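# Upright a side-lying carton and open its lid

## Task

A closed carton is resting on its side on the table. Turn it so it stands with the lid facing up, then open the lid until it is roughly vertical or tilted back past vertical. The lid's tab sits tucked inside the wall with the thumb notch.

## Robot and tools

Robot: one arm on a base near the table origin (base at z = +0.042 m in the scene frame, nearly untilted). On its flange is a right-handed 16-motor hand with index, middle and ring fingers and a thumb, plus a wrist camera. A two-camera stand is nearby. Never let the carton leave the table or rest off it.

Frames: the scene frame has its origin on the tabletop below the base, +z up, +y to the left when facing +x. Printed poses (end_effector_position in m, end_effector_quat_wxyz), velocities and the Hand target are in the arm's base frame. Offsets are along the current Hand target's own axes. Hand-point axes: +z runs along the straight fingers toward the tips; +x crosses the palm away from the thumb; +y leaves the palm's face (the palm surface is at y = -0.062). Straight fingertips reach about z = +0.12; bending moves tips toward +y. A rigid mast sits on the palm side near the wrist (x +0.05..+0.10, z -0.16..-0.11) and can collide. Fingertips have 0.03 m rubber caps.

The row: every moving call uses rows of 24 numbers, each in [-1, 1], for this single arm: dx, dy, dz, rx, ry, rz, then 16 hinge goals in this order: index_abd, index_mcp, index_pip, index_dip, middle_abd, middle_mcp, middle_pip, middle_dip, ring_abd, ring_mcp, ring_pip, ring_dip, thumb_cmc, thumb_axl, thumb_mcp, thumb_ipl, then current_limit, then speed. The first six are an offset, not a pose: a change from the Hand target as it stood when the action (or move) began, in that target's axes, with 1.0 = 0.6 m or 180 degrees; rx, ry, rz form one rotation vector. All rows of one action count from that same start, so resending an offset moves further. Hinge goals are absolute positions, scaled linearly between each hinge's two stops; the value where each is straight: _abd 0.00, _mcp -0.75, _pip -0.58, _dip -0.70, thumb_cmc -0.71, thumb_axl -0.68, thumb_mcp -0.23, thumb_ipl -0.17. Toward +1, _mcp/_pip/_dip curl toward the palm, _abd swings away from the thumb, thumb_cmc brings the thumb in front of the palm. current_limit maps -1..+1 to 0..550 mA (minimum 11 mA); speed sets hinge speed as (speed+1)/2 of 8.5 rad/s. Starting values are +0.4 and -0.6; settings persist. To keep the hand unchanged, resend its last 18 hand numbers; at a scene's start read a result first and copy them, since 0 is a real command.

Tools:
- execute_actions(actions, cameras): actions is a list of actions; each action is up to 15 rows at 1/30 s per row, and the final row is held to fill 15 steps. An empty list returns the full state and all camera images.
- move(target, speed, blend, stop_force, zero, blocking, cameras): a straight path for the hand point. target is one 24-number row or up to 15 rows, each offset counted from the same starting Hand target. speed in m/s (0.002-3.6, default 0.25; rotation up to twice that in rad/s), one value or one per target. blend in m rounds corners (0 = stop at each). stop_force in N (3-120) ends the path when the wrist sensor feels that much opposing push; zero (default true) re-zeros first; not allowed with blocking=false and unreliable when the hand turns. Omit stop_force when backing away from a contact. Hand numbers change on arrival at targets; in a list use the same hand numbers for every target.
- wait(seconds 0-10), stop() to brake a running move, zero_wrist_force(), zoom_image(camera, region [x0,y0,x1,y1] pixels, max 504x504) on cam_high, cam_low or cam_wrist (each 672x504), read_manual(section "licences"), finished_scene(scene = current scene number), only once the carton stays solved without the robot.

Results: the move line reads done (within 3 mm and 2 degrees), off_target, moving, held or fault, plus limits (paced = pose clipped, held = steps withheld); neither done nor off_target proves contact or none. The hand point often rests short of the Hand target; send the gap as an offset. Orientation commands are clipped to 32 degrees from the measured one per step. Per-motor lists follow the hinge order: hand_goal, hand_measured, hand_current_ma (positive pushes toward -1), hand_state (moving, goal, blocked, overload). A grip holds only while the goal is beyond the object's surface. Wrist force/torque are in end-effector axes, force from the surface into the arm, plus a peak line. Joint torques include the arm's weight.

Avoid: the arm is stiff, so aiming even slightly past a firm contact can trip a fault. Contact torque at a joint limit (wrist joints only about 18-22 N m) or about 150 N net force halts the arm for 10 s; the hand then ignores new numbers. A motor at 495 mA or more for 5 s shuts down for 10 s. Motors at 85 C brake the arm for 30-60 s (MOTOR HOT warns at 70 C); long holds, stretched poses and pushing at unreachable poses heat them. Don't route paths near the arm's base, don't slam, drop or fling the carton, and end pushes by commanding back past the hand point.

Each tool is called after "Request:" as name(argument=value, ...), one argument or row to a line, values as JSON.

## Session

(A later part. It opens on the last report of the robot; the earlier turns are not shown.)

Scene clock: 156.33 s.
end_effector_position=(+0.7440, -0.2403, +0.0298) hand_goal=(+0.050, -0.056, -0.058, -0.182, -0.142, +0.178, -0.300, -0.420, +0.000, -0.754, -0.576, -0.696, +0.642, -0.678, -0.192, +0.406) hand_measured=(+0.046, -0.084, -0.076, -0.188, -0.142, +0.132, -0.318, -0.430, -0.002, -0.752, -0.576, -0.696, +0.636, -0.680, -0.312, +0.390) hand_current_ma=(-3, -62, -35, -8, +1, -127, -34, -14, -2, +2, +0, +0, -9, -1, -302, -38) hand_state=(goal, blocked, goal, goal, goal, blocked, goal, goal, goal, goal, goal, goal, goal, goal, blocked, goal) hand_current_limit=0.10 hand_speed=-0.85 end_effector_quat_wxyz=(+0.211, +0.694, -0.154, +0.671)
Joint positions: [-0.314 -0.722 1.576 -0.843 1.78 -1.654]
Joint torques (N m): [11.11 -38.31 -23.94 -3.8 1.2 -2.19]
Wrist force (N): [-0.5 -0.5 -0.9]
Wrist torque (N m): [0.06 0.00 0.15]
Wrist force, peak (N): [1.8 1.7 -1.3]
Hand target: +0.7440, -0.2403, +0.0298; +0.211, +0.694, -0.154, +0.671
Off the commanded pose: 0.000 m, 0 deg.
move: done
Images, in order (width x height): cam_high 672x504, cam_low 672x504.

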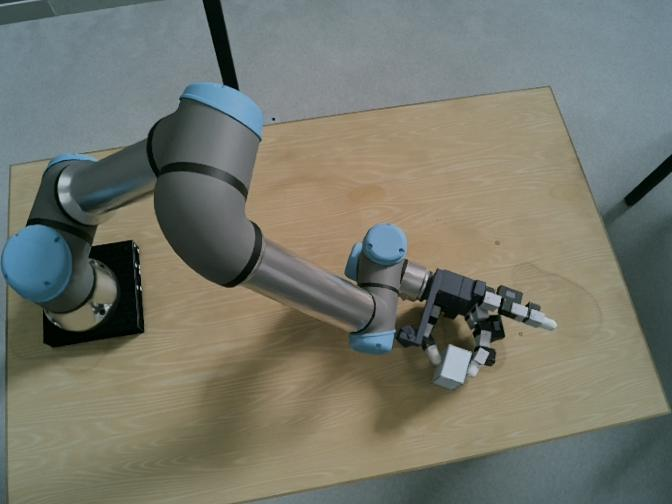

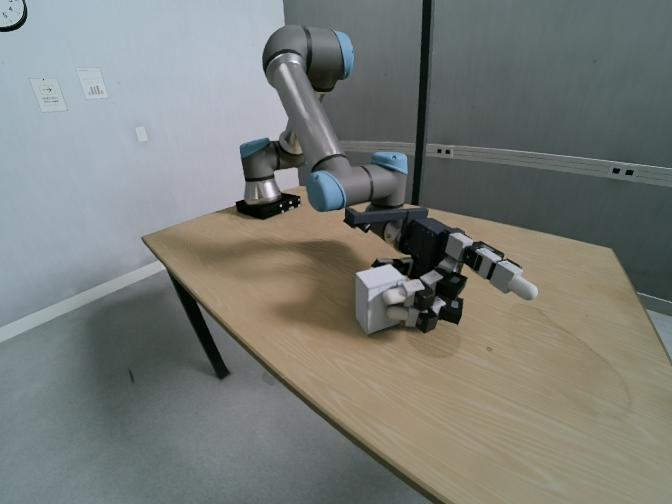

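Request:
move(
  target=[-0.03,-0.0026,0,0,0,0, 0.05,-0.055,-0.0584,-0.1812, -0.142,0.178,-0.2993,-0.4203, 0,-0.754,-0.576,-0.696, 0.643,-0.678,-0.191,0.4054, 0.1,-0.85],
  speed=0.05,
  stop_force=3,
  cameras=["cam_low"],
)

Request:
zoom_image(
  camera="cam_low",
  region=[330, 240, 450, 360],
)

Scene clock: 157.97 s.
end_effector_position=(+0.7440, -0.2403, +0.0237) hand_goal=(+0.050, -0.056, -0.058, -0.182, -0.142, +0.178, -0.300, -0.420, +0.000, -0.754, -0.576, -0.696, +0.642, -0.678, -0.192, +0.406) hand_measured=(+0.044, -0.086, -0.078, -0.188, -0.142, +0.132, -0.318, -0.430, -0.002, -0.752, -0.576, -0.696, +0.646, -0.672, -0.310, +0.388) hand_current_ma=(-7, -73, -37, -9, -1, -126, -34, -14, -2, +2, +0, +0, +4, +8, -302, -49) hand_state=(goal, blocked, goal, goal, goal, blocked, goal, goal, goal, goal, goal, goal, goal, goal, blocked, goal) hand_current_limit=0.10 hand_speed=-0.85 end_effector_quat_wxyz=(+0.211, +0.694, -0.154, +0.671)
Joint positions: [-0.314 -0.711 1.576 -0.853 1.78 -1.655]
Joint torques (N m): [9.45 -57.63 -7.78 0.3 0.75 -1.16]
Wrist force (N): [-0.6 -0.6 -0.9]
Wrist torque (N m): [0.04 0.02 0.12]
Wrist force, peak (N): [2.9 0.3 -1.3]
Hand target: +0.7440, -0.2403, +0.0237; +0.211, +0.694, -0.154, +0.671 (not the last commanded pose)
Off the commanded pose: 0.012 m, 0 deg.
move: contact
Images, in order (width x height): cam_low 672x504.

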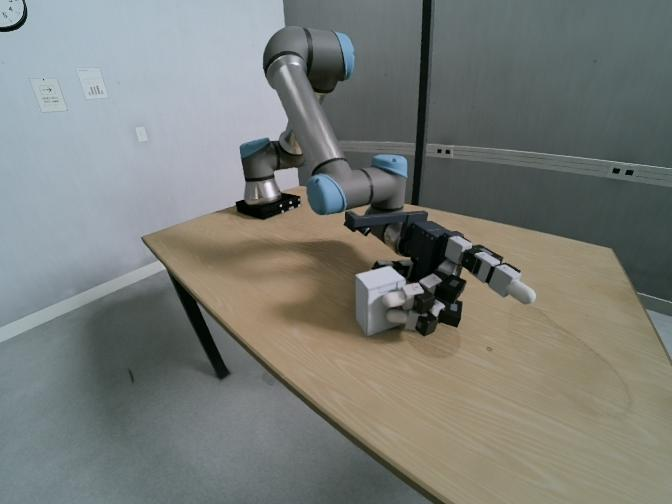

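Scaled by 4.200 from the camera's 672x504 image, which has a finer 960x720 frame.

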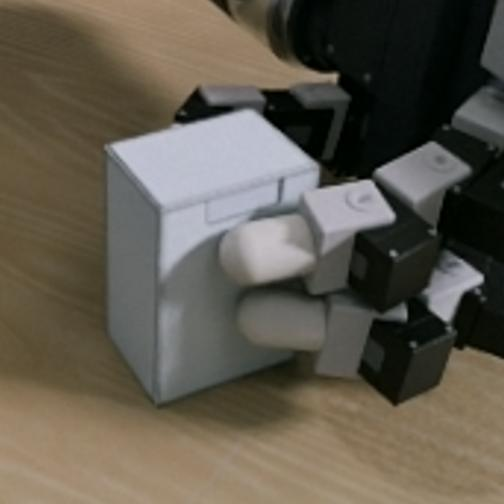

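Request:
move(
  target=[
    [0,0,0,0,0,0, 0.05,-0.3699,-0.0584,-0.1812, -0.142,-0.1644,-0.2993,-0.4203, 0,-0.754,-0.576,-0.696, 0.643,-0.678,-0.5618,0.4054, 0.1,-0.85],
    [0.0667,0.0278,0,0,0,0.2611, 0.05,-0.3699,-0.0584,-0.1812, -0.142,-0.1644,-0.2993,-0.4203, 0,-0.754,-0.576,-0.696, 0.643,-0.678,-0.5618,0.4054, 0.1,-0.85],
    [0.0913,0.0997,-0.0095,0,0,0.5278, 0.05,-0.3699,-0.0584,-0.1812, -0.142,-0.1644,-0.2993,-0.4203, 0,-0.754,-0.576,-0.696, 0.643,-0.678,-0.5618,0.4054, 0.1,-0.85],
  ],
  speed=0.45,
  blend=[0,0.02,0],
  cameras=["cam_low","cam_high"],
)

Request:
zoom_image(
  camera="cam_low",
  region=[330, 220, 450, 360],
)

Request:
zoom_image(
  camera="cam_high",
  region=[400, 320, 520, 420],
)

Scene clock: 164.47 s.
end_effector_position=(+0.7122, -0.2853, +0.0835) hand_goal=(+0.050, -0.370, -0.058, -0.182, -0.142, -0.164, -0.300, -0.420, +0.000, -0.754, -0.576, -0.696, +0.642, -0.678, -0.562, +0.406) hand_measured=(+0.046, -0.364, -0.060, -0.184, -0.144, -0.160, -0.302, -0.424, -0.002, -0.746, -0.576, -0.696, +0.638, -0.676, -0.560, +0.404) hand_current_ma=(-3, +7, -1, -2, -2, +5, -1, -3, -2, +11, +0, +0, -3, +3, +2, -2) hand_state=(goal, goal, goal, goal, goal, goal, goal, goal, goal, goal, goal, goal, goal, goal, goal, goal) hand_current_limit=0.10 hand_speed=-0.85 end_effector_quat_wxyz=(+0.352, -0.356, +0.616, -0.608)
Joint positions: [-0.614 -1.019 1.721 -0.691 1.48 0]
Joint torques (N m): [-9.17 -42.81 -10.94 -3.93 -1.44 2.25]
Wrist force (N): [1.2 1.3 -1.0]
Wrist torque (N m): [0.32 -0.20 0.15]
Wrist force, peak (N): [1.6 1.2 -1.1]
Hand target: +0.7122, -0.2853, +0.0835; +0.352, -0.356, +0.616, -0.608
Off the commanded pose: 0.000 m, 0 deg.
move: done
Images, in order (width x height): cam_high 672x504, cam_low 672x504.

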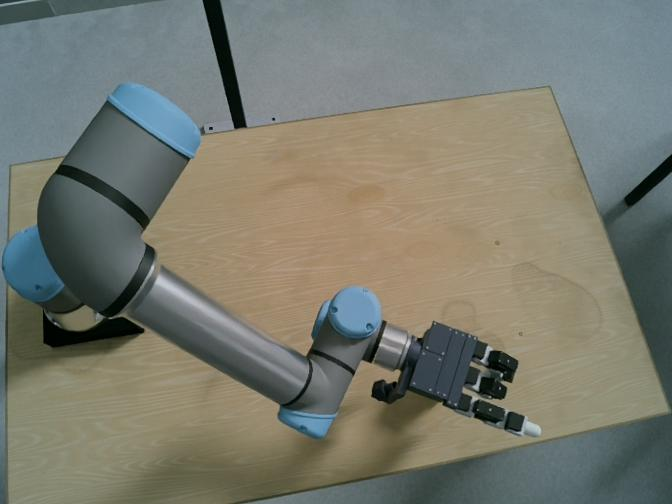

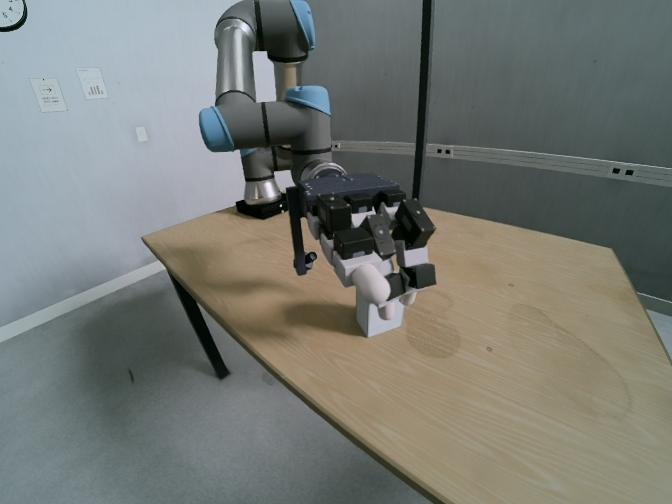

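Scaled by 3.600 from the camera's 672x504 image, which has a finer 960x720 frame.

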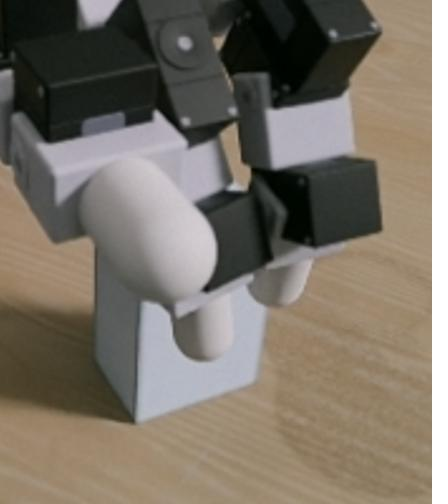

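Scaled by 4.200 from the camera's 672x504 image, which has a finer 960x720 frame.

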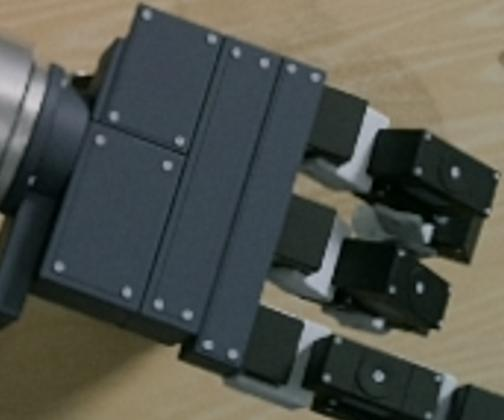

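Request:
execute_actions(
  actions=[
    [[0,0,0,0,0,0, 0.05,-0.18,-0.0584,-0.1812, -0.142,-0.1644,-0.2993,-0.4203, 0,-1,-0.576,-0.696, 0.643,-0.678,-0.5618,0.4054, 0.1,-0.7]],
  ],
  cameras=["cam_low"],
)

Request:
zoom_image(
  camera="cam_low",
  region=[340, 240, 430, 345],
)

Scene clock: 168.27 s.
end_effector_position=(+0.7122, -0.2853, +0.0835) hand_goal=(+0.050, -0.180, -0.058, -0.182, -0.142, -0.164, -0.300, -0.420, +0.000, -1.000, -0.576, -0.696, +0.642, -0.678, -0.562, +0.406) hand_measured=(+0.046, -0.176, -0.060, -0.184, -0.144, -0.160, -0.302, -0.424, -0.002, -0.978, -0.576, -0.696, +0.638, -0.676, -0.560, +0.404) hand_current_ma=(-3, +5, -1, -2, -2, +5, -1, -3, -2, +44, +0, +0, -3, +3, +2, -2) hand_state=(goal, goal, goal, goal, goal, goal, goal, goal, goal, blocked, goal, goal, goal, goal, goal, goal) hand_current_limit=0.10 hand_speed=-0.70 end_effector_quat_wxyz=(+0.352, -0.356, +0.616, -0.608)
Joint positions: [-0.614 -1.019 1.721 -0.691 1.48 0]
Joint torques (N m): [-9.01 -30.53 -11.23 -3.81 -1.3 2.1]
Wrist force (N): [1.0 1.3 -0.8]
Wrist torque (N m): [0.32 -0.18 0.13]
Wrist force, peak (N): [1.2 1.4 -1.3]
Hand target: +0.7122, -0.2853, +0.0835; +0.352, -0.356, +0.616, -0.608
Off the commanded pose: 0.000 m, 0 deg.
Images, in order (width x height): cam_low 672x504.

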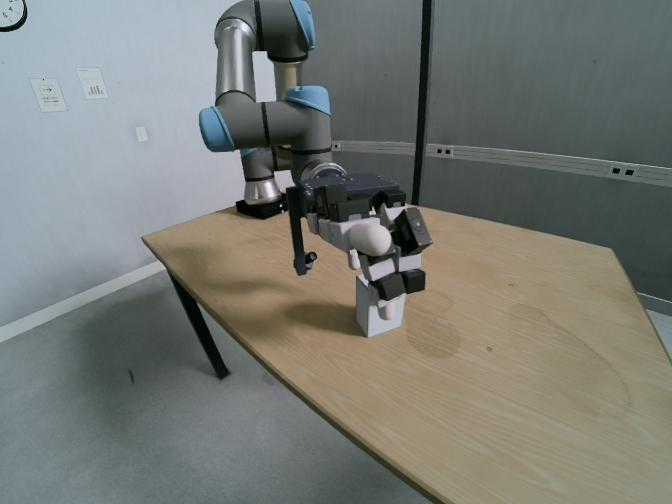

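Scaled by 4.800 from the camera's 672x504 image, which has a finer 960x720 frame.

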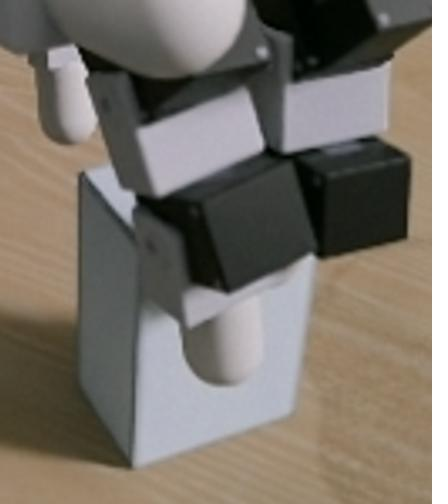

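Request:
move(
  target=[0.0183,0,0,0,0,0, 0.05,-0.18,-0.0584,-0.1812, -0.142,-0.1644,-0.2993,-0.4203, 0,-1,-0.576,-0.696, 0.643,-0.678,-0.5618,0.4054, 0.1,-0.7],
  speed=0.1,
)

Request:
execute_actions(
  actions=[
    [[0,0,0,0,0,0, 0.05,-0.18,-0.0584,-0.1812, -0.142,0.178,-0.2993,-0.4203, 0,-1,-0.576,-0.696, 0.643,-0.678,-0.191,0.4054, 0.1,-0.8]],
    [[0,0,0,0,0,0, 0.05,-0.18,-0.0584,-0.1812, -0.142,0.178,-0.2993,-0.4203, 0,-1,-0.576,-0.696, 0.643,-0.678,-0.191,0.4054, 0.1,-0.8]],
  ],
  cameras=["cam_low"],
)

Request:
zoom_image(
  camera="cam_low",
  region=[340, 240, 430, 345],
)

Scene clock: 175.17 s.
end_effector_position=(+0.7068, -0.2948, +0.0835) hand_goal=(+0.050, -0.180, -0.058, -0.182, -0.142, -0.164, -0.300, -0.420, +0.000, -1.000, -0.576, -0.696, +0.642, -0.678, -0.562, +0.406) hand_measured=(+0.046, -0.176, -0.060, -0.184, -0.144, -0.160, -0.302, -0.424, -0.002, -0.978, -0.576, -0.696, +0.640, -0.676, -0.560, +0.404) hand_current_ma=(-3, +5, -1, -2, -2, +5, -1, -3, -2, +44, +0, +0, -3, +3, +2, -2) hand_state=(goal, goal, goal, goal, goal, goal, goal, goal, goal, blocked, goal, goal, goal, goal, goal, goal) hand_current_limit=0.10 hand_speed=-0.70 end_effector_quat_wxyz=(+0.352, -0.356, +0.616, -0.608)
Joint positions: [-0.634 -1.022 1.727 -0.694 1.459 0]
Joint torques (N m): [-8.83 -50.27 -10.44 -3.99 -1.33 -1.42]
Wrist force (N): [0.8 1.2 -1.2]
Wrist torque (N m): [0.32 -0.15 0.12]
Wrist force, peak (N): [1.2 1.4 -1.3]
Hand target: +0.7068, -0.2949, +0.0835; +0.352, -0.356, +0.616, -0.608
Off the commanded pose: 0.000 m, 0 deg.
move: done

Scene clock: 176.37 s.
end_effector_position=(+0.7068, -0.2949, +0.0835) hand_goal=(+0.050, -0.180, -0.058, -0.182, -0.142, +0.178, -0.300, -0.420, +0.000, -1.000, -0.576, -0.696, +0.642, -0.678, -0.192, +0.406) hand_measured=(+0.046, -0.182, -0.064, -0.184, -0.144, +0.180, -0.302, -0.424, -0.002, -0.978, -0.576, -0.696, +0.642, -0.676, -0.210, +0.404) hand_current_ma=(-3, -3, -6, -2, -1, +1, -2, -3, -2, +44, +0, +0, +0, +2, -49, -4) hand_state=(goal, goal, goal, goal, goal, goal, goal, goal, goal, blocked, goal, goal, goal, goal, goal, goal) hand_current_limit=0.10 hand_speed=-0.80 end_effector_quat_wxyz=(+0.352, -0.356, +0.616, -0.608)
Joint positions: [-0.635 -1.022 1.727 -0.694 1.459 0]
Joint torques (N m): [-9.04 -49.65 -11.64 -3.65 -1.29 -1.47]
Wrist force (N): [1.1 1.5 -1.2]
Wrist torque (N m): [0.37 -0.18 0.14]
Wrist force, peak (N): [1.1 1.5 -1.2]
Hand target: +0.7068, -0.2949, +0.0835; +0.352, -0.356, +0.616, -0.608
Off the commanded pose: 0.000 m, 0 deg.
Images, in order (width x height): cam_low 672x504.

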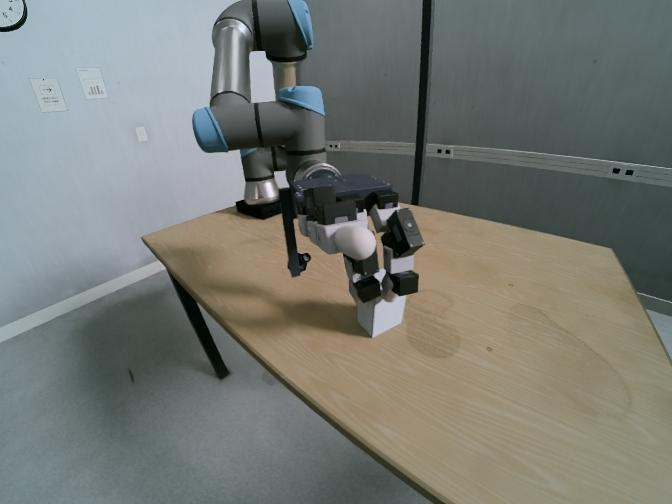

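Scaled by 4.800 from the camera's 672x504 image, which has a finer 960x720 frame.

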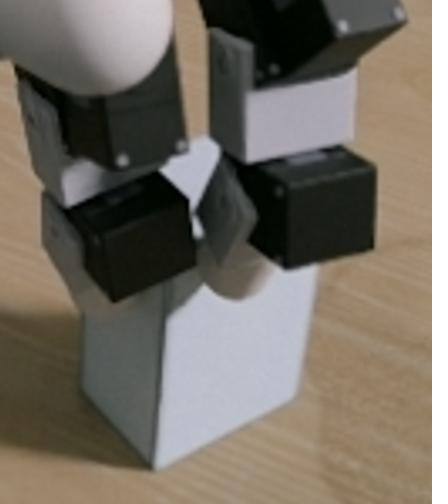

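Request:
move(
  target=[
    [0,0,0,0,0,0, 0.05,-0.3699,-0.0584,-0.1812, -0.142,-0.1644,-0.2993,-0.4203, 0,-1,-0.576,-0.696, 0.643,-0.678,-0.5618,0.4054, 0.1,-0.6],
    [-0.0092,0,0.0122,0,-0.0444,0, 0.05,-0.3699,-0.0584,-0.1812, -0.142,-0.1644,-0.2993,-0.4203, 0,-1,-0.576,-0.696, 0.643,-0.678,-0.5618,0.4054, 0.1,-0.6],
  ],
  speed=0.1,
)

Request:
execute_actions(
  actions=[
    [[0,0,0,0,0,0, 0.05,-0.22,-0.0584,-0.1812, -0.17,0.04,-0.2993,-0.4203, 0,-1,-0.576,-0.696, 0.643,-0.678,-0.5618,0.4054, 0.1,-0.6]],
  ],
  cameras=["cam_low"],
)

Request:
zoom_image(
  camera="cam_low",
  region=[340, 240, 430, 345],
)

Scene clock: 181.10 s.
end_effector_position=(+0.7158, -0.2937, +0.0834) hand_goal=(+0.050, -0.370, -0.058, -0.182, -0.142, -0.164, -0.300, -0.420, +0.000, -1.000, -0.576, -0.696, +0.642, -0.678, -0.562, +0.406) hand_measured=(+0.046, -0.354, -0.060, -0.184, -0.144, -0.150, -0.302, -0.424, -0.002, -0.978, -0.576, -0.696, +0.642, -0.676, -0.558, +0.404) hand_current_ma=(-3, +33, -1, -2, -1, +26, -1, -3, -2, +44, +0, +0, +0, +2, +7, -4) hand_state=(goal, goal, goal, goal, goal, goal, goal, goal, goal, blocked, goal, goal, goal, goal, goal, goal) hand_current_limit=0.10 hand_speed=-0.60 end_effector_quat_wxyz=(+0.394, -0.397, +0.590, -0.582)
Joint positions: [-0.681 -1.003 1.695 -0.68 1.273 -0.001]
Joint torques (N m): [-9.14 -30.4 -26.64 0.41 -1.28 -1.11]
Wrist force (N): [1.0 1.3 -1.1]
Wrist torque (N m): [0.33 -0.17 0.14]
Wrist force, peak (N): [1.2 1.5 -1.3]
Hand target: +0.7159, -0.2937, +0.0834; +0.394, -0.397, +0.590, -0.582
Off the commanded pose: 0.000 m, 0 deg.
move: done

Scene clock: 181.80 s.
end_effector_position=(+0.7158, -0.2937, +0.0834) hand_goal=(+0.050, -0.220, -0.058, -0.182, -0.170, +0.040, -0.300, -0.420, +0.000, -1.000, -0.576, -0.696, +0.642, -0.678, -0.562, +0.406) hand_measured=(+0.046, -0.216, -0.060, -0.184, -0.166, +0.042, -0.302, -0.424, -0.002, -0.978, -0.576, -0.696, +0.642, -0.676, -0.558, +0.404) hand_current_ma=(-3, +5, -1, -2, +4, +3, -1, -3, -2, +44, +0, +0, +0, +2, +7, -4) hand_state=(goal, goal, goal, goal, goal, goal, goal, goal, goal, blocked, goal, goal, goal, goal, goal, goal) hand_current_limit=0.10 hand_speed=-0.60 end_effector_quat_wxyz=(+0.394, -0.397, +0.590, -0.582)
Joint positions: [-0.681 -1.003 1.695 -0.68 1.273 -0.001]
Joint torques (N m): [-9.36 -30.87 -26.81 -0.11 -1.38 -0.24]
Wrist force (N): [0.9 1.3 -1.1]
Wrist torque (N m): [0.35 -0.16 0.12]
Wrist force, peak (N): [0.9 1.5 -1.3]
Hand target: +0.7159, -0.2937, +0.0834; +0.394, -0.397, +0.590, -0.582
Off the commanded pose: 0.000 m, 0 deg.
Images, in order (width x height): cam_low 672x504.

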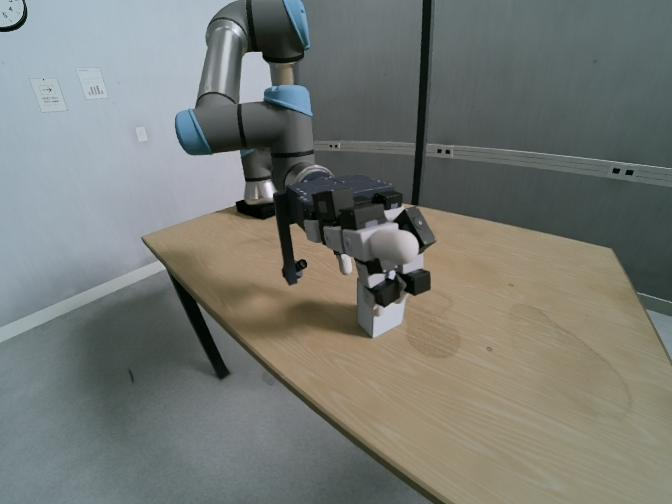

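Scaled by 4.800 from the camera's 672x504 image, which has a finer 960x720 frame.

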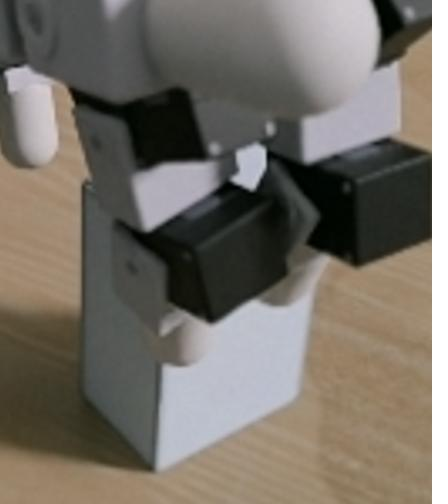

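Request:
execute_actions(
  actions=[
    [[0,0,0,0,0,0, 0.05,-0.22,-0.0584,-0.1812, -0.225,0.06,-0.2993,-0.4203, 0,-1,-0.576,-0.696, 0.643,-0.678,-0.40,0.4054, 0.1,-0.7]],
    [[0,0,0,0,0,0, 0.05,-0.22,-0.0584,-0.1812, -0.225,0.178,-0.2993,-0.4203, 0,-1,-0.576,-0.696, 0.643,-0.678,-0.191,0.4054, 0.1,-0.85]],
    [[0,0,0,0,0,0, 0.05,-0.22,-0.0584,-0.1812, -0.225,0.178,-0.2993,-0.4203, 0,-1,-0.576,-0.696, 0.643,-0.678,-0.191,0.4054, 0.1,-0.85]],
  ],
  cameras=["cam_low"],
)

Request:
zoom_image(
  camera="cam_low",
  region=[340, 240, 430, 345],
)

Scene clock: 185.33 s.
end_effector_position=(+0.7159, -0.2937, +0.0834) hand_goal=(+0.050, -0.220, -0.058, -0.182, -0.226, +0.178, -0.300, -0.420, +0.000, -1.000, -0.576, -0.696, +0.642, -0.678, -0.192, +0.406) hand_measured=(+0.042, -0.214, -0.058, -0.184, -0.204, +0.122, -0.338, -0.438, -0.002, -0.978, -0.576, -0.696, +0.642, -0.676, -0.276, +0.400) hand_current_ma=(-9, +8, +0, -1, +38, -165, -92, -35, -2, +44, +0, +0, +0, +2, -302, -12) hand_state=(goal, goal, goal, goal, blocked, blocked, blocked, goal, goal, blocked, goal, goal, goal, goal, blocked, goal) hand_current_limit=0.10 hand_speed=-0.85 end_effector_quat_wxyz=(+0.394, -0.397, +0.590, -0.582)
Joint positions: [-0.681 -1.003 1.695 -0.68 1.273 -0.001]
Joint torques (N m): [-6.77 -33.3 -20.54 -2.55 -1.3 1.78]
Wrist force (N): [1.8 -2.1 -1.8]
Wrist torque (N m): [0.24 -0.18 0.08]
Wrist force, peak (N): [1.9 -2.9 -2.0]
Hand target: +0.7159, -0.2937, +0.0834; +0.394, -0.397, +0.590, -0.582
Off the commanded pose: 0.000 m, 0 deg.
Images, in order (width x height): cam_low 672x504.

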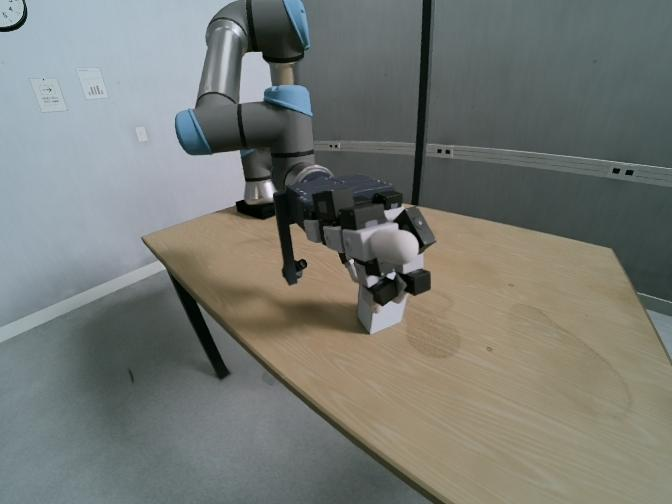

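Scaled by 4.800 from the camera's 672x504 image, which has a finer 960x720 frame.

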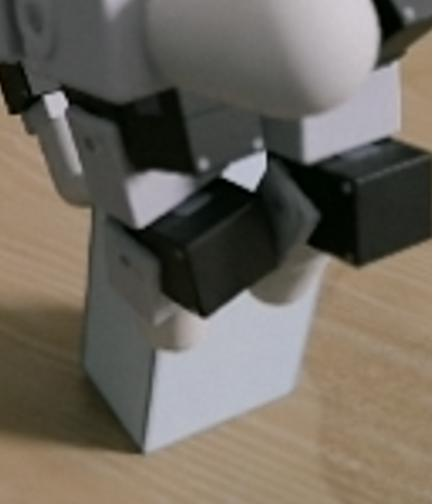

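Request:
execute_actions(
  actions=[
    [[0,0,0,0,0,0, 0.05,-0.0685,-0.0453,-0.168, -0.225,0.178,-0.2993,-0.4203, 0,-1,-0.576,-0.696, 0.643,-0.678,-0.191,0.4054, 0.1,-0.85]],
  ],
  cameras=["cam_low","cam_high"],
)

Request:
zoom_image(
  camera="cam_low",
  region=[350, 250, 420, 340],
)

Request:
zoom_image(
  camera="cam_high",
  region=[430, 330, 510, 410],
)

Scene clock: 189.27 s.
end_effector_position=(+0.7158, -0.2937, +0.0834) hand_goal=(+0.050, -0.068, -0.046, -0.168, -0.226, +0.178, -0.300, -0.420, +0.000, -1.000, -0.576, -0.696, +0.642, -0.678, -0.192, +0.406) hand_measured=(+0.028, -0.134, -0.062, -0.172, -0.198, +0.122, -0.338, -0.440, -0.002, -0.978, -0.576, -0.696, +0.644, -0.676, -0.276, +0.398) hand_current_ma=(-35, -203, -30, -5, +52, -165, -92, -36, -2, +44, +0, +0, +1, +2, -303, -19) hand_state=(blocked, blocked, goal, goal, blocked, blocked, blocked, goal, goal, blocked, goal, goal, goal, goal, blocked, goal) hand_current_limit=0.10 hand_speed=-0.85 end_effector_quat_wxyz=(+0.394, -0.397, +0.590, -0.582)
Joint positions: [-0.681 -1.003 1.695 -0.68 1.273 -0.001]
Joint torques (N m): [0.13 -35.56 -10.74 -2.79 -1.26 1.7]
Wrist force (N): [0.9 -2.9 -1.9]
Wrist torque (N m): [0.20 -0.17 0.16]
Wrist force, peak (N): [0.8 -3.0 -2.1]
Hand target: +0.7159, -0.2937, +0.0834; +0.394, -0.397, +0.590, -0.582
Off the commanded pose: 0.000 m, 0 deg.
Images, in order (width x height): cam_high 672x504, cam_low 672x504.

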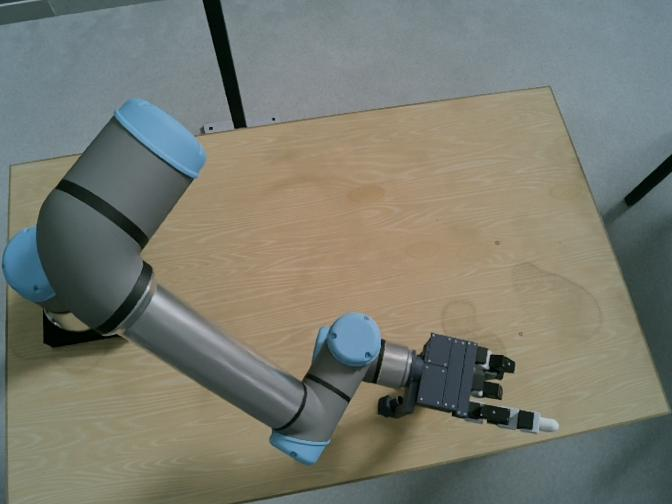

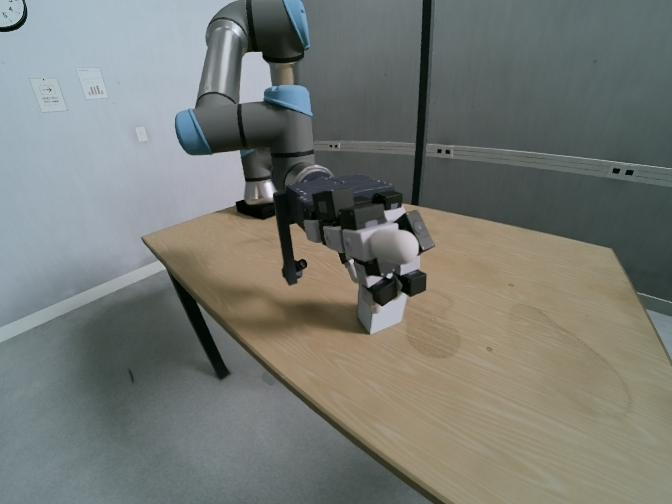

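Scaled by 5.600 from the camera's 672x504 image, which has a finer 960x720 frame.

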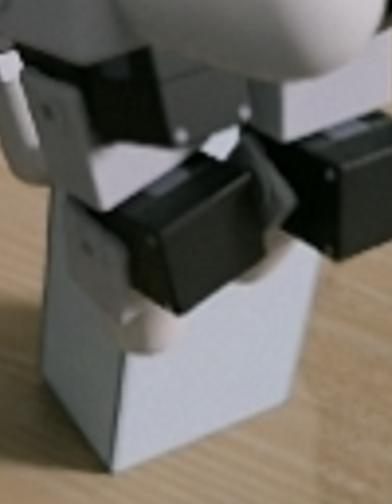

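Scaled by 6.300 from the camera's 672x504 image, which has a finer 960x720 frame.

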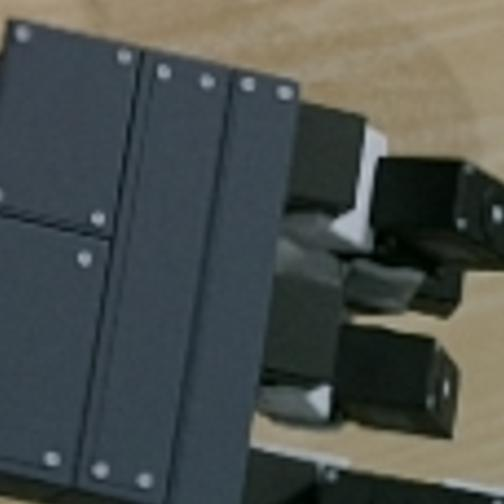

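Request:
execute_actions(
  actions=[
    [[0,0,0,0,0,0, 0.05,-0.288,0.0423,-0.0812, -0.225,0.178,-0.2993,-0.4203, 0,-1,-0.576,-0.696, 0.643,-0.678,-0.191,0.4054, 0.1,-0.8]],
    [[0,0,0,0,0,0, 0.05,-0.1685,0.0423,-0.0812, -0.225,0.178,-0.2993,-0.4203, 0,-1,-0.576,-0.696, 0.643,-0.678,-0.191,0.4054, 0.1,-0.85]],
  ],
  cameras=["cam_low"],
)

Request:
zoom_image(
  camera="cam_low",
  region=[350, 250, 420, 340],
)

Scene clock: 193.90 s.
end_effector_position=(+0.7158, -0.2937, +0.0834) hand_goal=(+0.050, -0.168, +0.042, -0.082, -0.226, +0.178, -0.300, -0.420, +0.000, -1.000, -0.576, -0.696, +0.642, -0.678, -0.192, +0.406) hand_measured=(+0.042, -0.220, +0.024, -0.086, -0.200, +0.118, -0.344, -0.442, -0.002, -0.978, -0.576, -0.696, +0.648, -0.676, -0.264, +0.394) hand_current_ma=(-9, -149, -31, -6, +45, -175, -108, -45, -2, +44, +0, +0, +8, +3, -300, -31) hand_state=(goal, blocked, goal, goal, blocked, blocked, blocked, blocked, goal, blocked, goal, goal, goal, goal, blocked, goal) hand_current_limit=0.10 hand_speed=-0.85 end_effector_quat_wxyz=(+0.394, -0.397, +0.590, -0.582)
Joint positions: [-0.681 -1.003 1.695 -0.68 1.273 -0.001]
Joint torques (N m): [8.64 -38.84 -10.36 -2.89 -1.36 1.76]
Wrist force (N): [1.1 -1.4 -1.8]
Wrist torque (N m): [0.22 -0.17 0.13]
Wrist force, peak (N): [0.9 -3.1 -2.1]
Hand target: +0.7159, -0.2937, +0.0834; +0.394, -0.397, +0.590, -0.582
Off the commanded pose: 0.000 m, 0 deg.
Images, in order (width x height): cam_low 672x504.

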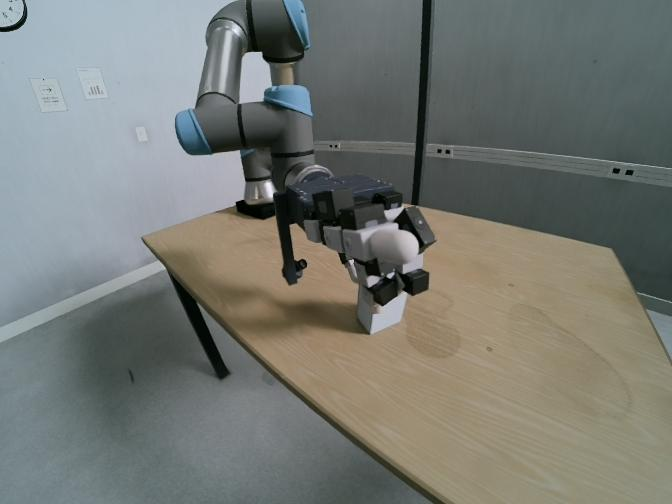

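Scaled by 5.600 from the camera's 672x504 image, which has a finer 960x720 frame.

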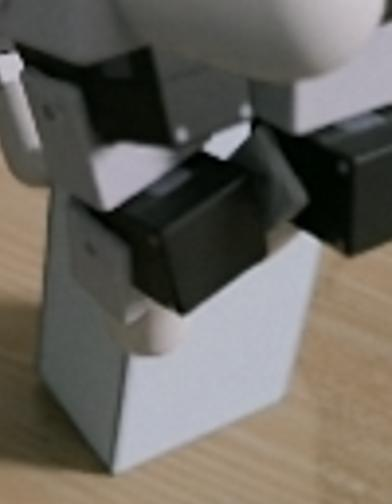

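Request:
execute_actions(
  actions=[
    [[0,0,0,0,0,0, 0.05,-0.2521,0.1314,0.0072, -0.225,0.178,-0.2993,-0.4203, 0,-1,-0.576,-0.696, 0.643,-0.678,-0.191,0.4054, 0.1,-0.9]],
    [[0,0,0,0,0,0, 0.05,-0.3247,0.2161,0.0913, -0.225,0.178,-0.2993,-0.4203, 0,-1,-0.576,-0.696, 0.643,-0.678,-0.191,0.4054, 0.1,-0.9]],
    [[0,0,0,0,0,0, 0.05,-0.3849,0.2934,0.1681, -0.225,0.178,-0.2993,-0.4203, 0,-1,-0.576,-0.696, 0.643,-0.678,-0.191,0.4054, 0.1,-0.9]],
    [[0,0,0,0,0,0, 0.05,-0.426,0.365,0.2391, -0.225,0.178,-0.2993,-0.4203, 0,-1,-0.576,-0.696, 0.643,-0.678,-0.191,0.4054, 0.1,-0.9]],
  ],
  cameras=["cam_low","cam_high"],
)

Request:
zoom_image(
  camera="cam_low",
  region=[350, 240, 430, 340],
)

Request:
zoom_image(
  camera="cam_high",
  region=[430, 330, 510, 410],
)

Scene clock: 197.23 s.
end_effector_position=(+0.7159, -0.2937, +0.0834) hand_goal=(+0.050, -0.426, +0.364, +0.240, -0.226, +0.178, -0.300, -0.420, +0.000, -1.000, -0.576, -0.696, +0.642, -0.678, -0.192, +0.406) hand_measured=(+0.046, -0.424, +0.354, +0.238, -0.216, +0.118, -0.344, -0.442, -0.002, -0.978, -0.576, -0.696, +0.650, -0.676, -0.264, +0.386) hand_current_ma=(-3, +2, -16, -3, +12, -175, -108, -45, -2, +44, +0, +0, +12, +3, -300, -59) hand_state=(goal, goal, goal, goal, goal, blocked, blocked, blocked, goal, blocked, goal, goal, goal, goal, blocked, blocked) hand_current_limit=0.10 hand_speed=-0.90 end_effector_quat_wxyz=(+0.394, -0.397, +0.590, -0.582)
Joint positions: [-0.681 -1.003 1.695 -0.68 1.273 -0.001]
Joint torques (N m): [8.65 -41.07 -10.98 -2.75 -1.24 1.73]
Wrist force (N): [1.3 0.7 -1.1]
Wrist torque (N m): [0.32 -0.19 0.14]
Wrist force, peak (N): [1.2 -1.5 -2.1]
Hand target: +0.7159, -0.2937, +0.0834; +0.394, -0.397, +0.590, -0.582
Off the commanded pose: 0.000 m, 0 deg.
Images, in order (width x height): cam_high 672x504, cam_low 672x504.

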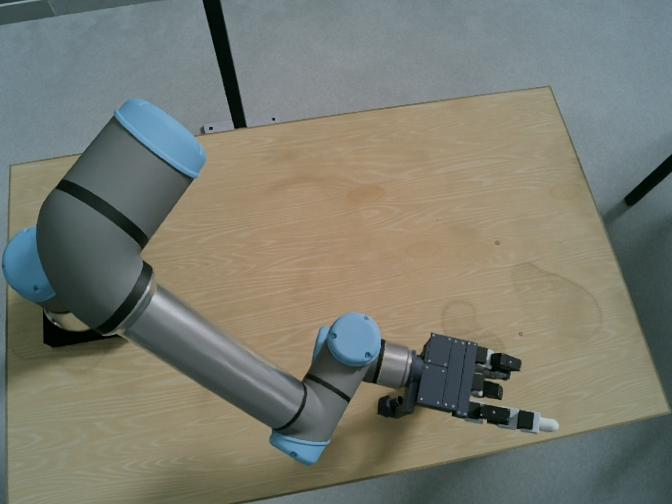

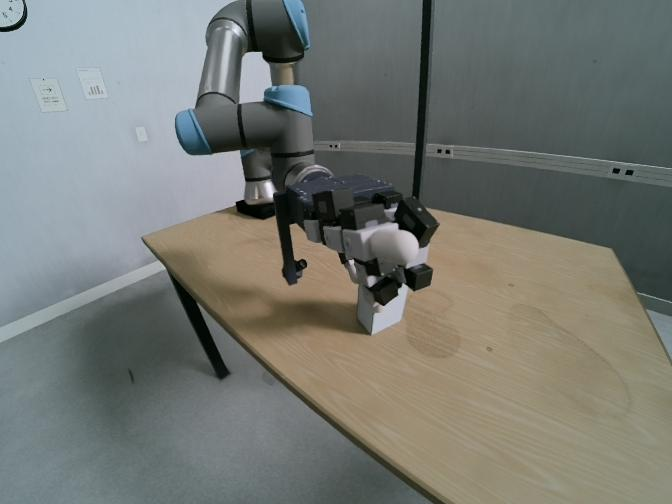

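Scaled by 5.040 from the camera's 672x504 image, which has a finer 960x720 frame.

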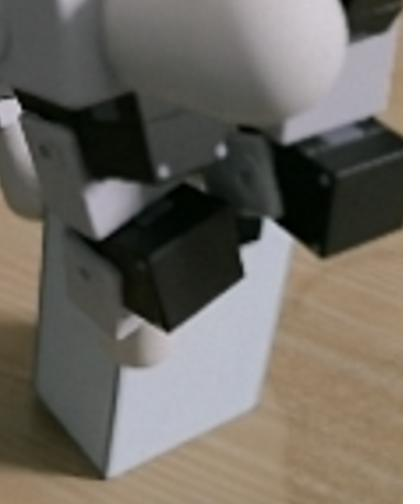

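Scaled by 6.300 from the camera's 672x504 image, which has a finer 960x720 frame.

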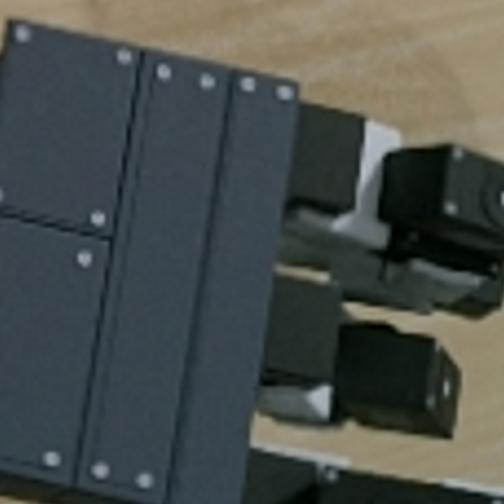

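Request:
execute_actions(
  actions=[
    [[0,0,0,0,0,0, 0.05,-0.4589,0.4978,0.371, -0.225,0.178,-0.2993,-0.4203, 0,-1,-0.576,-0.696, 0.643,-0.678,-0.191,0.4054, 0.1,-0.88]],
    [[0,0,0,0,0,0, 0.05,-0.3849,0.5971,0.4696, -0.225,0.178,-0.2993,-0.4203, 0,-1,-0.576,-0.696, 0.643,-0.678,-0.191,0.4054, 0.1,-0.88]],
  ],
  cameras=["cam_low","cam_high"],
)

Request:
zoom_image(
  camera="cam_low",
  region=[350, 240, 430, 340],
)

Request:
zoom_image(
  camera="cam_high",
  region=[430, 330, 510, 410],
)

Scene clock: 199.17 s.
end_effector_position=(+0.7159, -0.2937, +0.0834) hand_goal=(+0.050, -0.384, +0.598, +0.470, -0.226, +0.178, -0.300, -0.420, +0.000, -1.000, -0.576, -0.696, +0.642, -0.678, -0.192, +0.406) hand_measured=(+0.046, -0.380, +0.594, +0.466, -0.216, +0.118, -0.344, -0.444, -0.002, -0.978, -0.576, -0.696, +0.640, -0.678, -0.264, +0.386) hand_current_ma=(-3, +4, -6, -3, +12, -175, -108, -47, -2, +44, +0, +0, -1, +1, -295, -59) hand_state=(goal, goal, goal, goal, goal, blocked, blocked, blocked, goal, blocked, goal, goal, goal, goal, blocked, blocked) hand_current_limit=0.10 hand_speed=-0.88 end_effector_quat_wxyz=(+0.394, -0.397, +0.590, -0.582)
Joint positions: [-0.681 -1.003 1.695 -0.68 1.273 -0.001]
Joint torques (N m): [8.81 -42.64 -11.42 -2.86 -1.14 1.77]
Wrist force (N): [0.9 1.3 -0.9]
Wrist torque (N m): [0.32 -0.17 0.12]
Wrist force, peak (N): [1.0 1.4 -1.1]
Hand target: +0.7159, -0.2937, +0.0834; +0.394, -0.397, +0.590, -0.582
Off the commanded pose: 0.000 m, 0 deg.
Images, in order (width x height): cam_high 672x504, cam_low 672x504.

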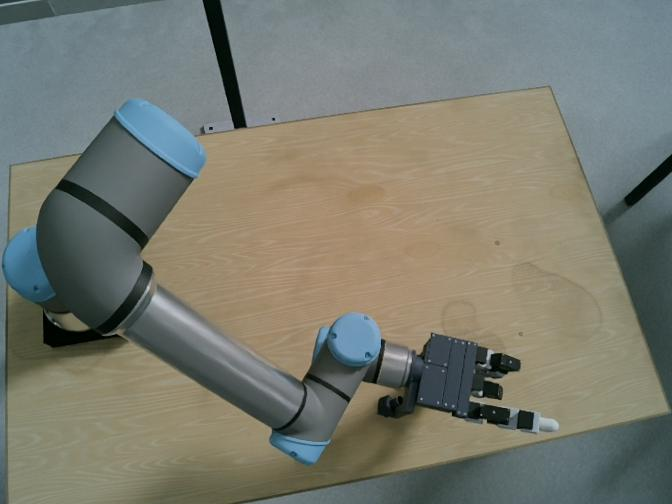

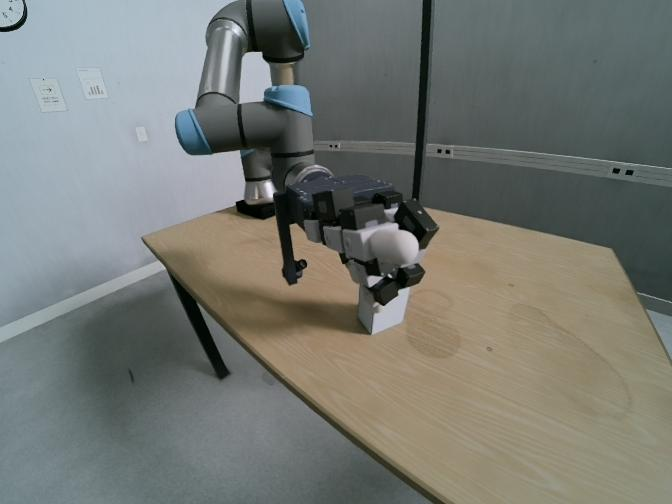

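Scaled by 5.040 from the camera's 672x504 image, which has a finer 960x720 frame.

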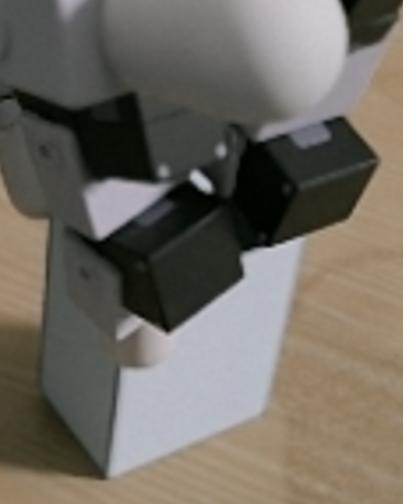

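Scaled by 6.300 from the camera's 672x504 image, which has a finer 960x720 frame.

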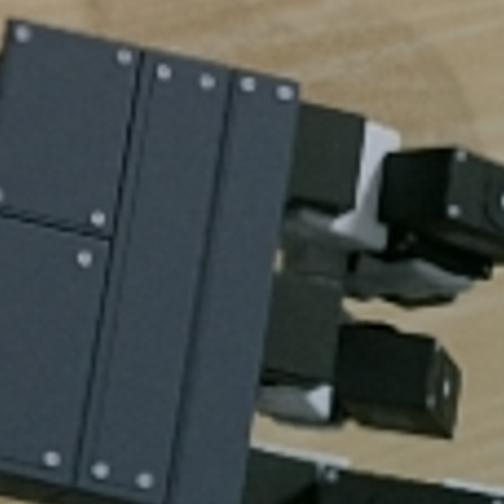

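Request:
execute_actions(
  actions=[
    [[0,0,0,0,0,0, 0.05,-0.5767,0.3489,0.2232, -0.225,0.178,-0.2993,-0.4203, 0,-1,-0.576,-0.696, 0.643,-0.678,-0.191,0.4054, 0.1,-0.82]],
    [[0,0,0,0,0,0, 0.05,-0.4384,0.3358,0.2101, -0.225,0.178,-0.2993,-0.4203, 0.6,-1,-0.576,-0.696, 0.643,-0.678,-0.191,0.4054, 0.1,-0.82]],
    [[0,0,0,0,0,0, 0.05,-0.2534,0.3547,0.229, -0.225,0.178,-0.2993,-0.4203, 0.6,-1,-0.576,-0.696, 0.643,-0.678,-0.191,0.4054, 0.1,-0.85]],
  ],
  cameras=["cam_low"],
)

Request:
zoom_image(
  camera="cam_low",
  region=[350, 230, 440, 340],
)

Scene clock: 203.23 s.
end_effector_position=(+0.7159, -0.2937, +0.0834) hand_goal=(+0.050, -0.254, +0.354, +0.228, -0.226, +0.178, -0.300, -0.420, +0.600, -1.000, -0.576, -0.696, +0.642, -0.678, -0.192, +0.406) hand_measured=(+0.046, -0.250, +0.352, +0.226, -0.216, +0.118, -0.344, -0.444, +0.598, -0.980, -0.576, -0.696, +0.640, -0.678, -0.264, +0.386) hand_current_ma=(-3, +4, -3, -3, +13, -175, -108, -47, -2, +42, +0, +0, -2, +1, -293, -59) hand_state=(goal, goal, goal, goal, goal, blocked, blocked, blocked, goal, blocked, goal, goal, goal, goal, blocked, blocked) hand_current_limit=0.10 hand_speed=-0.85 end_effector_quat_wxyz=(+0.394, -0.397, +0.590, -0.582)
Joint positions: [-0.681 -1.003 1.695 -0.68 1.273 -0.001]
Joint torques (N m): [8.59 -44.83 -13.66 -2.81 -1.1 1.74]
Wrist force (N): [0.9 1.2 -0.9]
Wrist torque (N m): [0.33 -0.17 0.13]
Wrist force, peak (N): [1.0 1.4 -1.2]
Hand target: +0.7159, -0.2937, +0.0834; +0.394, -0.397, +0.590, -0.582
Off the commanded pose: 0.000 m, 0 deg.
Images, in order (width x height): cam_low 672x504.

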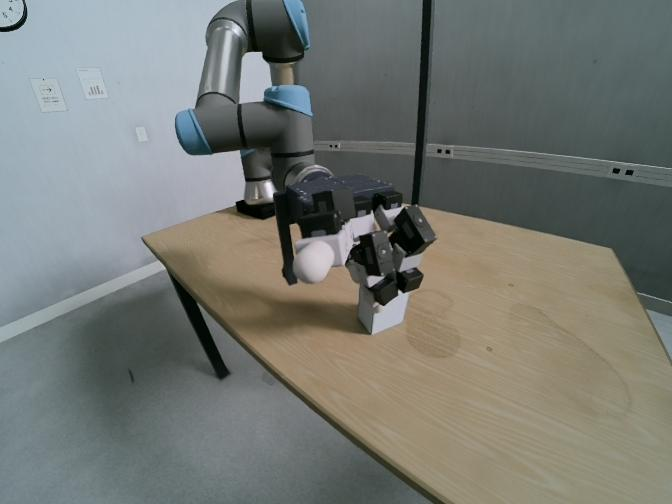

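Scaled by 4.582 from the camera's 672x504 image, which has a finer 960x720 frame.

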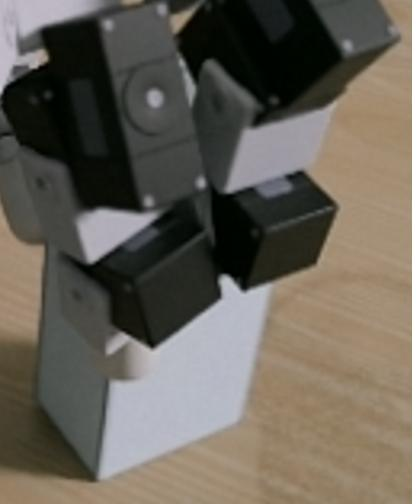

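Request:
execute_actions(
  actions=[
    [[0,0,0,0,0,0, 0.05,-0.9,0.2,0.1, -0.225,0.178,-0.2993,-0.4203, 0.6,-1,-0.576,-0.696, 0.643,-0.678,-0.191,0.4054, 0.1,-0.4]],
  ],
  cameras=["cam_low","cam_high"],
)

Request:
zoom_image(
  camera="cam_low",
  region=[350, 230, 440, 340],
)

Request:
zoom_image(
  camera="cam_high",
  region=[430, 330, 510, 410],
)

Scene clock: 204.53 s.
end_effector_position=(+0.7159, -0.2937, +0.0834) hand_goal=(+0.050, -0.900, +0.200, +0.100, -0.226, +0.178, -0.300, -0.420, +0.600, -1.000, -0.576, -0.696, +0.642, -0.678, -0.192, +0.406) hand_measured=(+0.046, -0.882, +0.204, +0.102, -0.212, +0.118, -0.344, -0.444, +0.598, -0.980, -0.576, -0.696, +0.638, -0.678, -0.262, +0.386) hand_current_ma=(-3, +37, +5, +2, +18, -175, -108, -47, -2, +42, +0, +0, -3, +0, -289, -59) hand_state=(goal, goal, goal, goal, goal, blocked, blocked, blocked, goal, blocked, goal, goal, goal, goal, blocked, blocked) hand_current_limit=0.10 hand_speed=-0.40 end_effector_quat_wxyz=(+0.394, -0.397, +0.590, -0.582)
Joint positions: [-0.681 -1.003 1.695 -0.68 1.273 -0.001]
Joint torques (N m): [8.52 -45.95 -13.83 -2.93 -1.07 1.72]
Wrist force (N): [0.8 1.0 -0.9]
Wrist torque (N m): [0.32 -0.16 0.13]
Wrist force, peak (N): [0.9 1.4 -1.2]
Hand target: +0.7159, -0.2937, +0.0834; +0.394, -0.397, +0.590, -0.582
Off the commanded pose: 0.000 m, 0 deg.
Images, in order (width x height): cam_high 672x504, cam_low 672x504.

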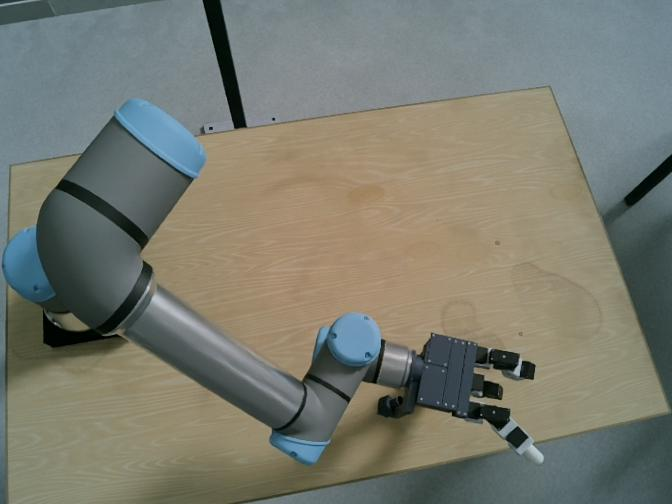

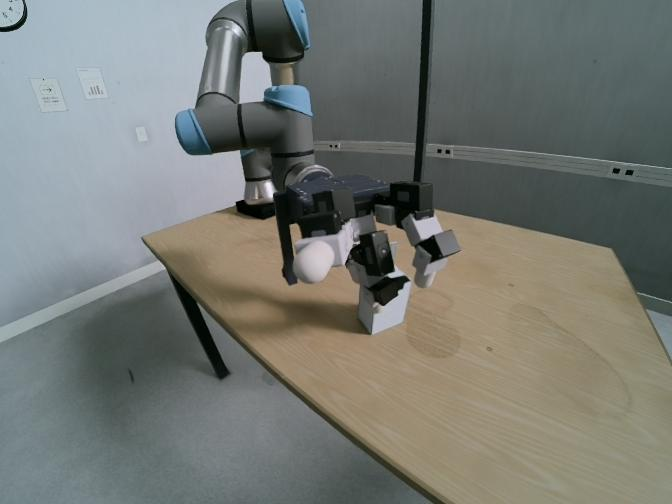

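Scaled by 4.582 from the camera's 672x504 image, which has a finer 960x720 frame.

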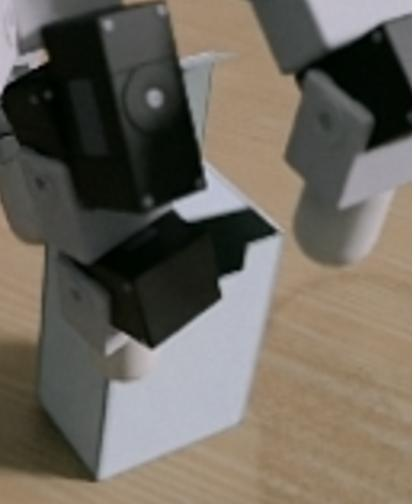

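Scaled by 6.300 from the camera's 672x504 image, which has a finer 960x720 frame.

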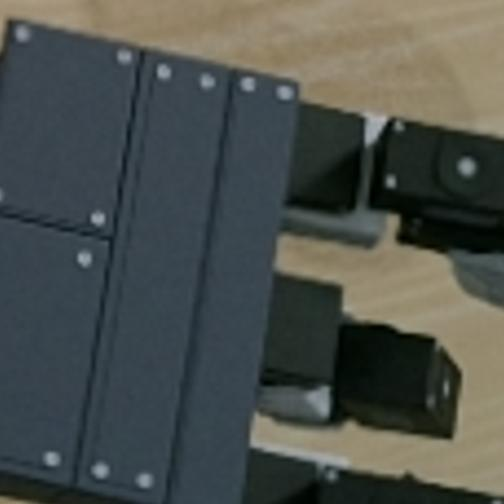

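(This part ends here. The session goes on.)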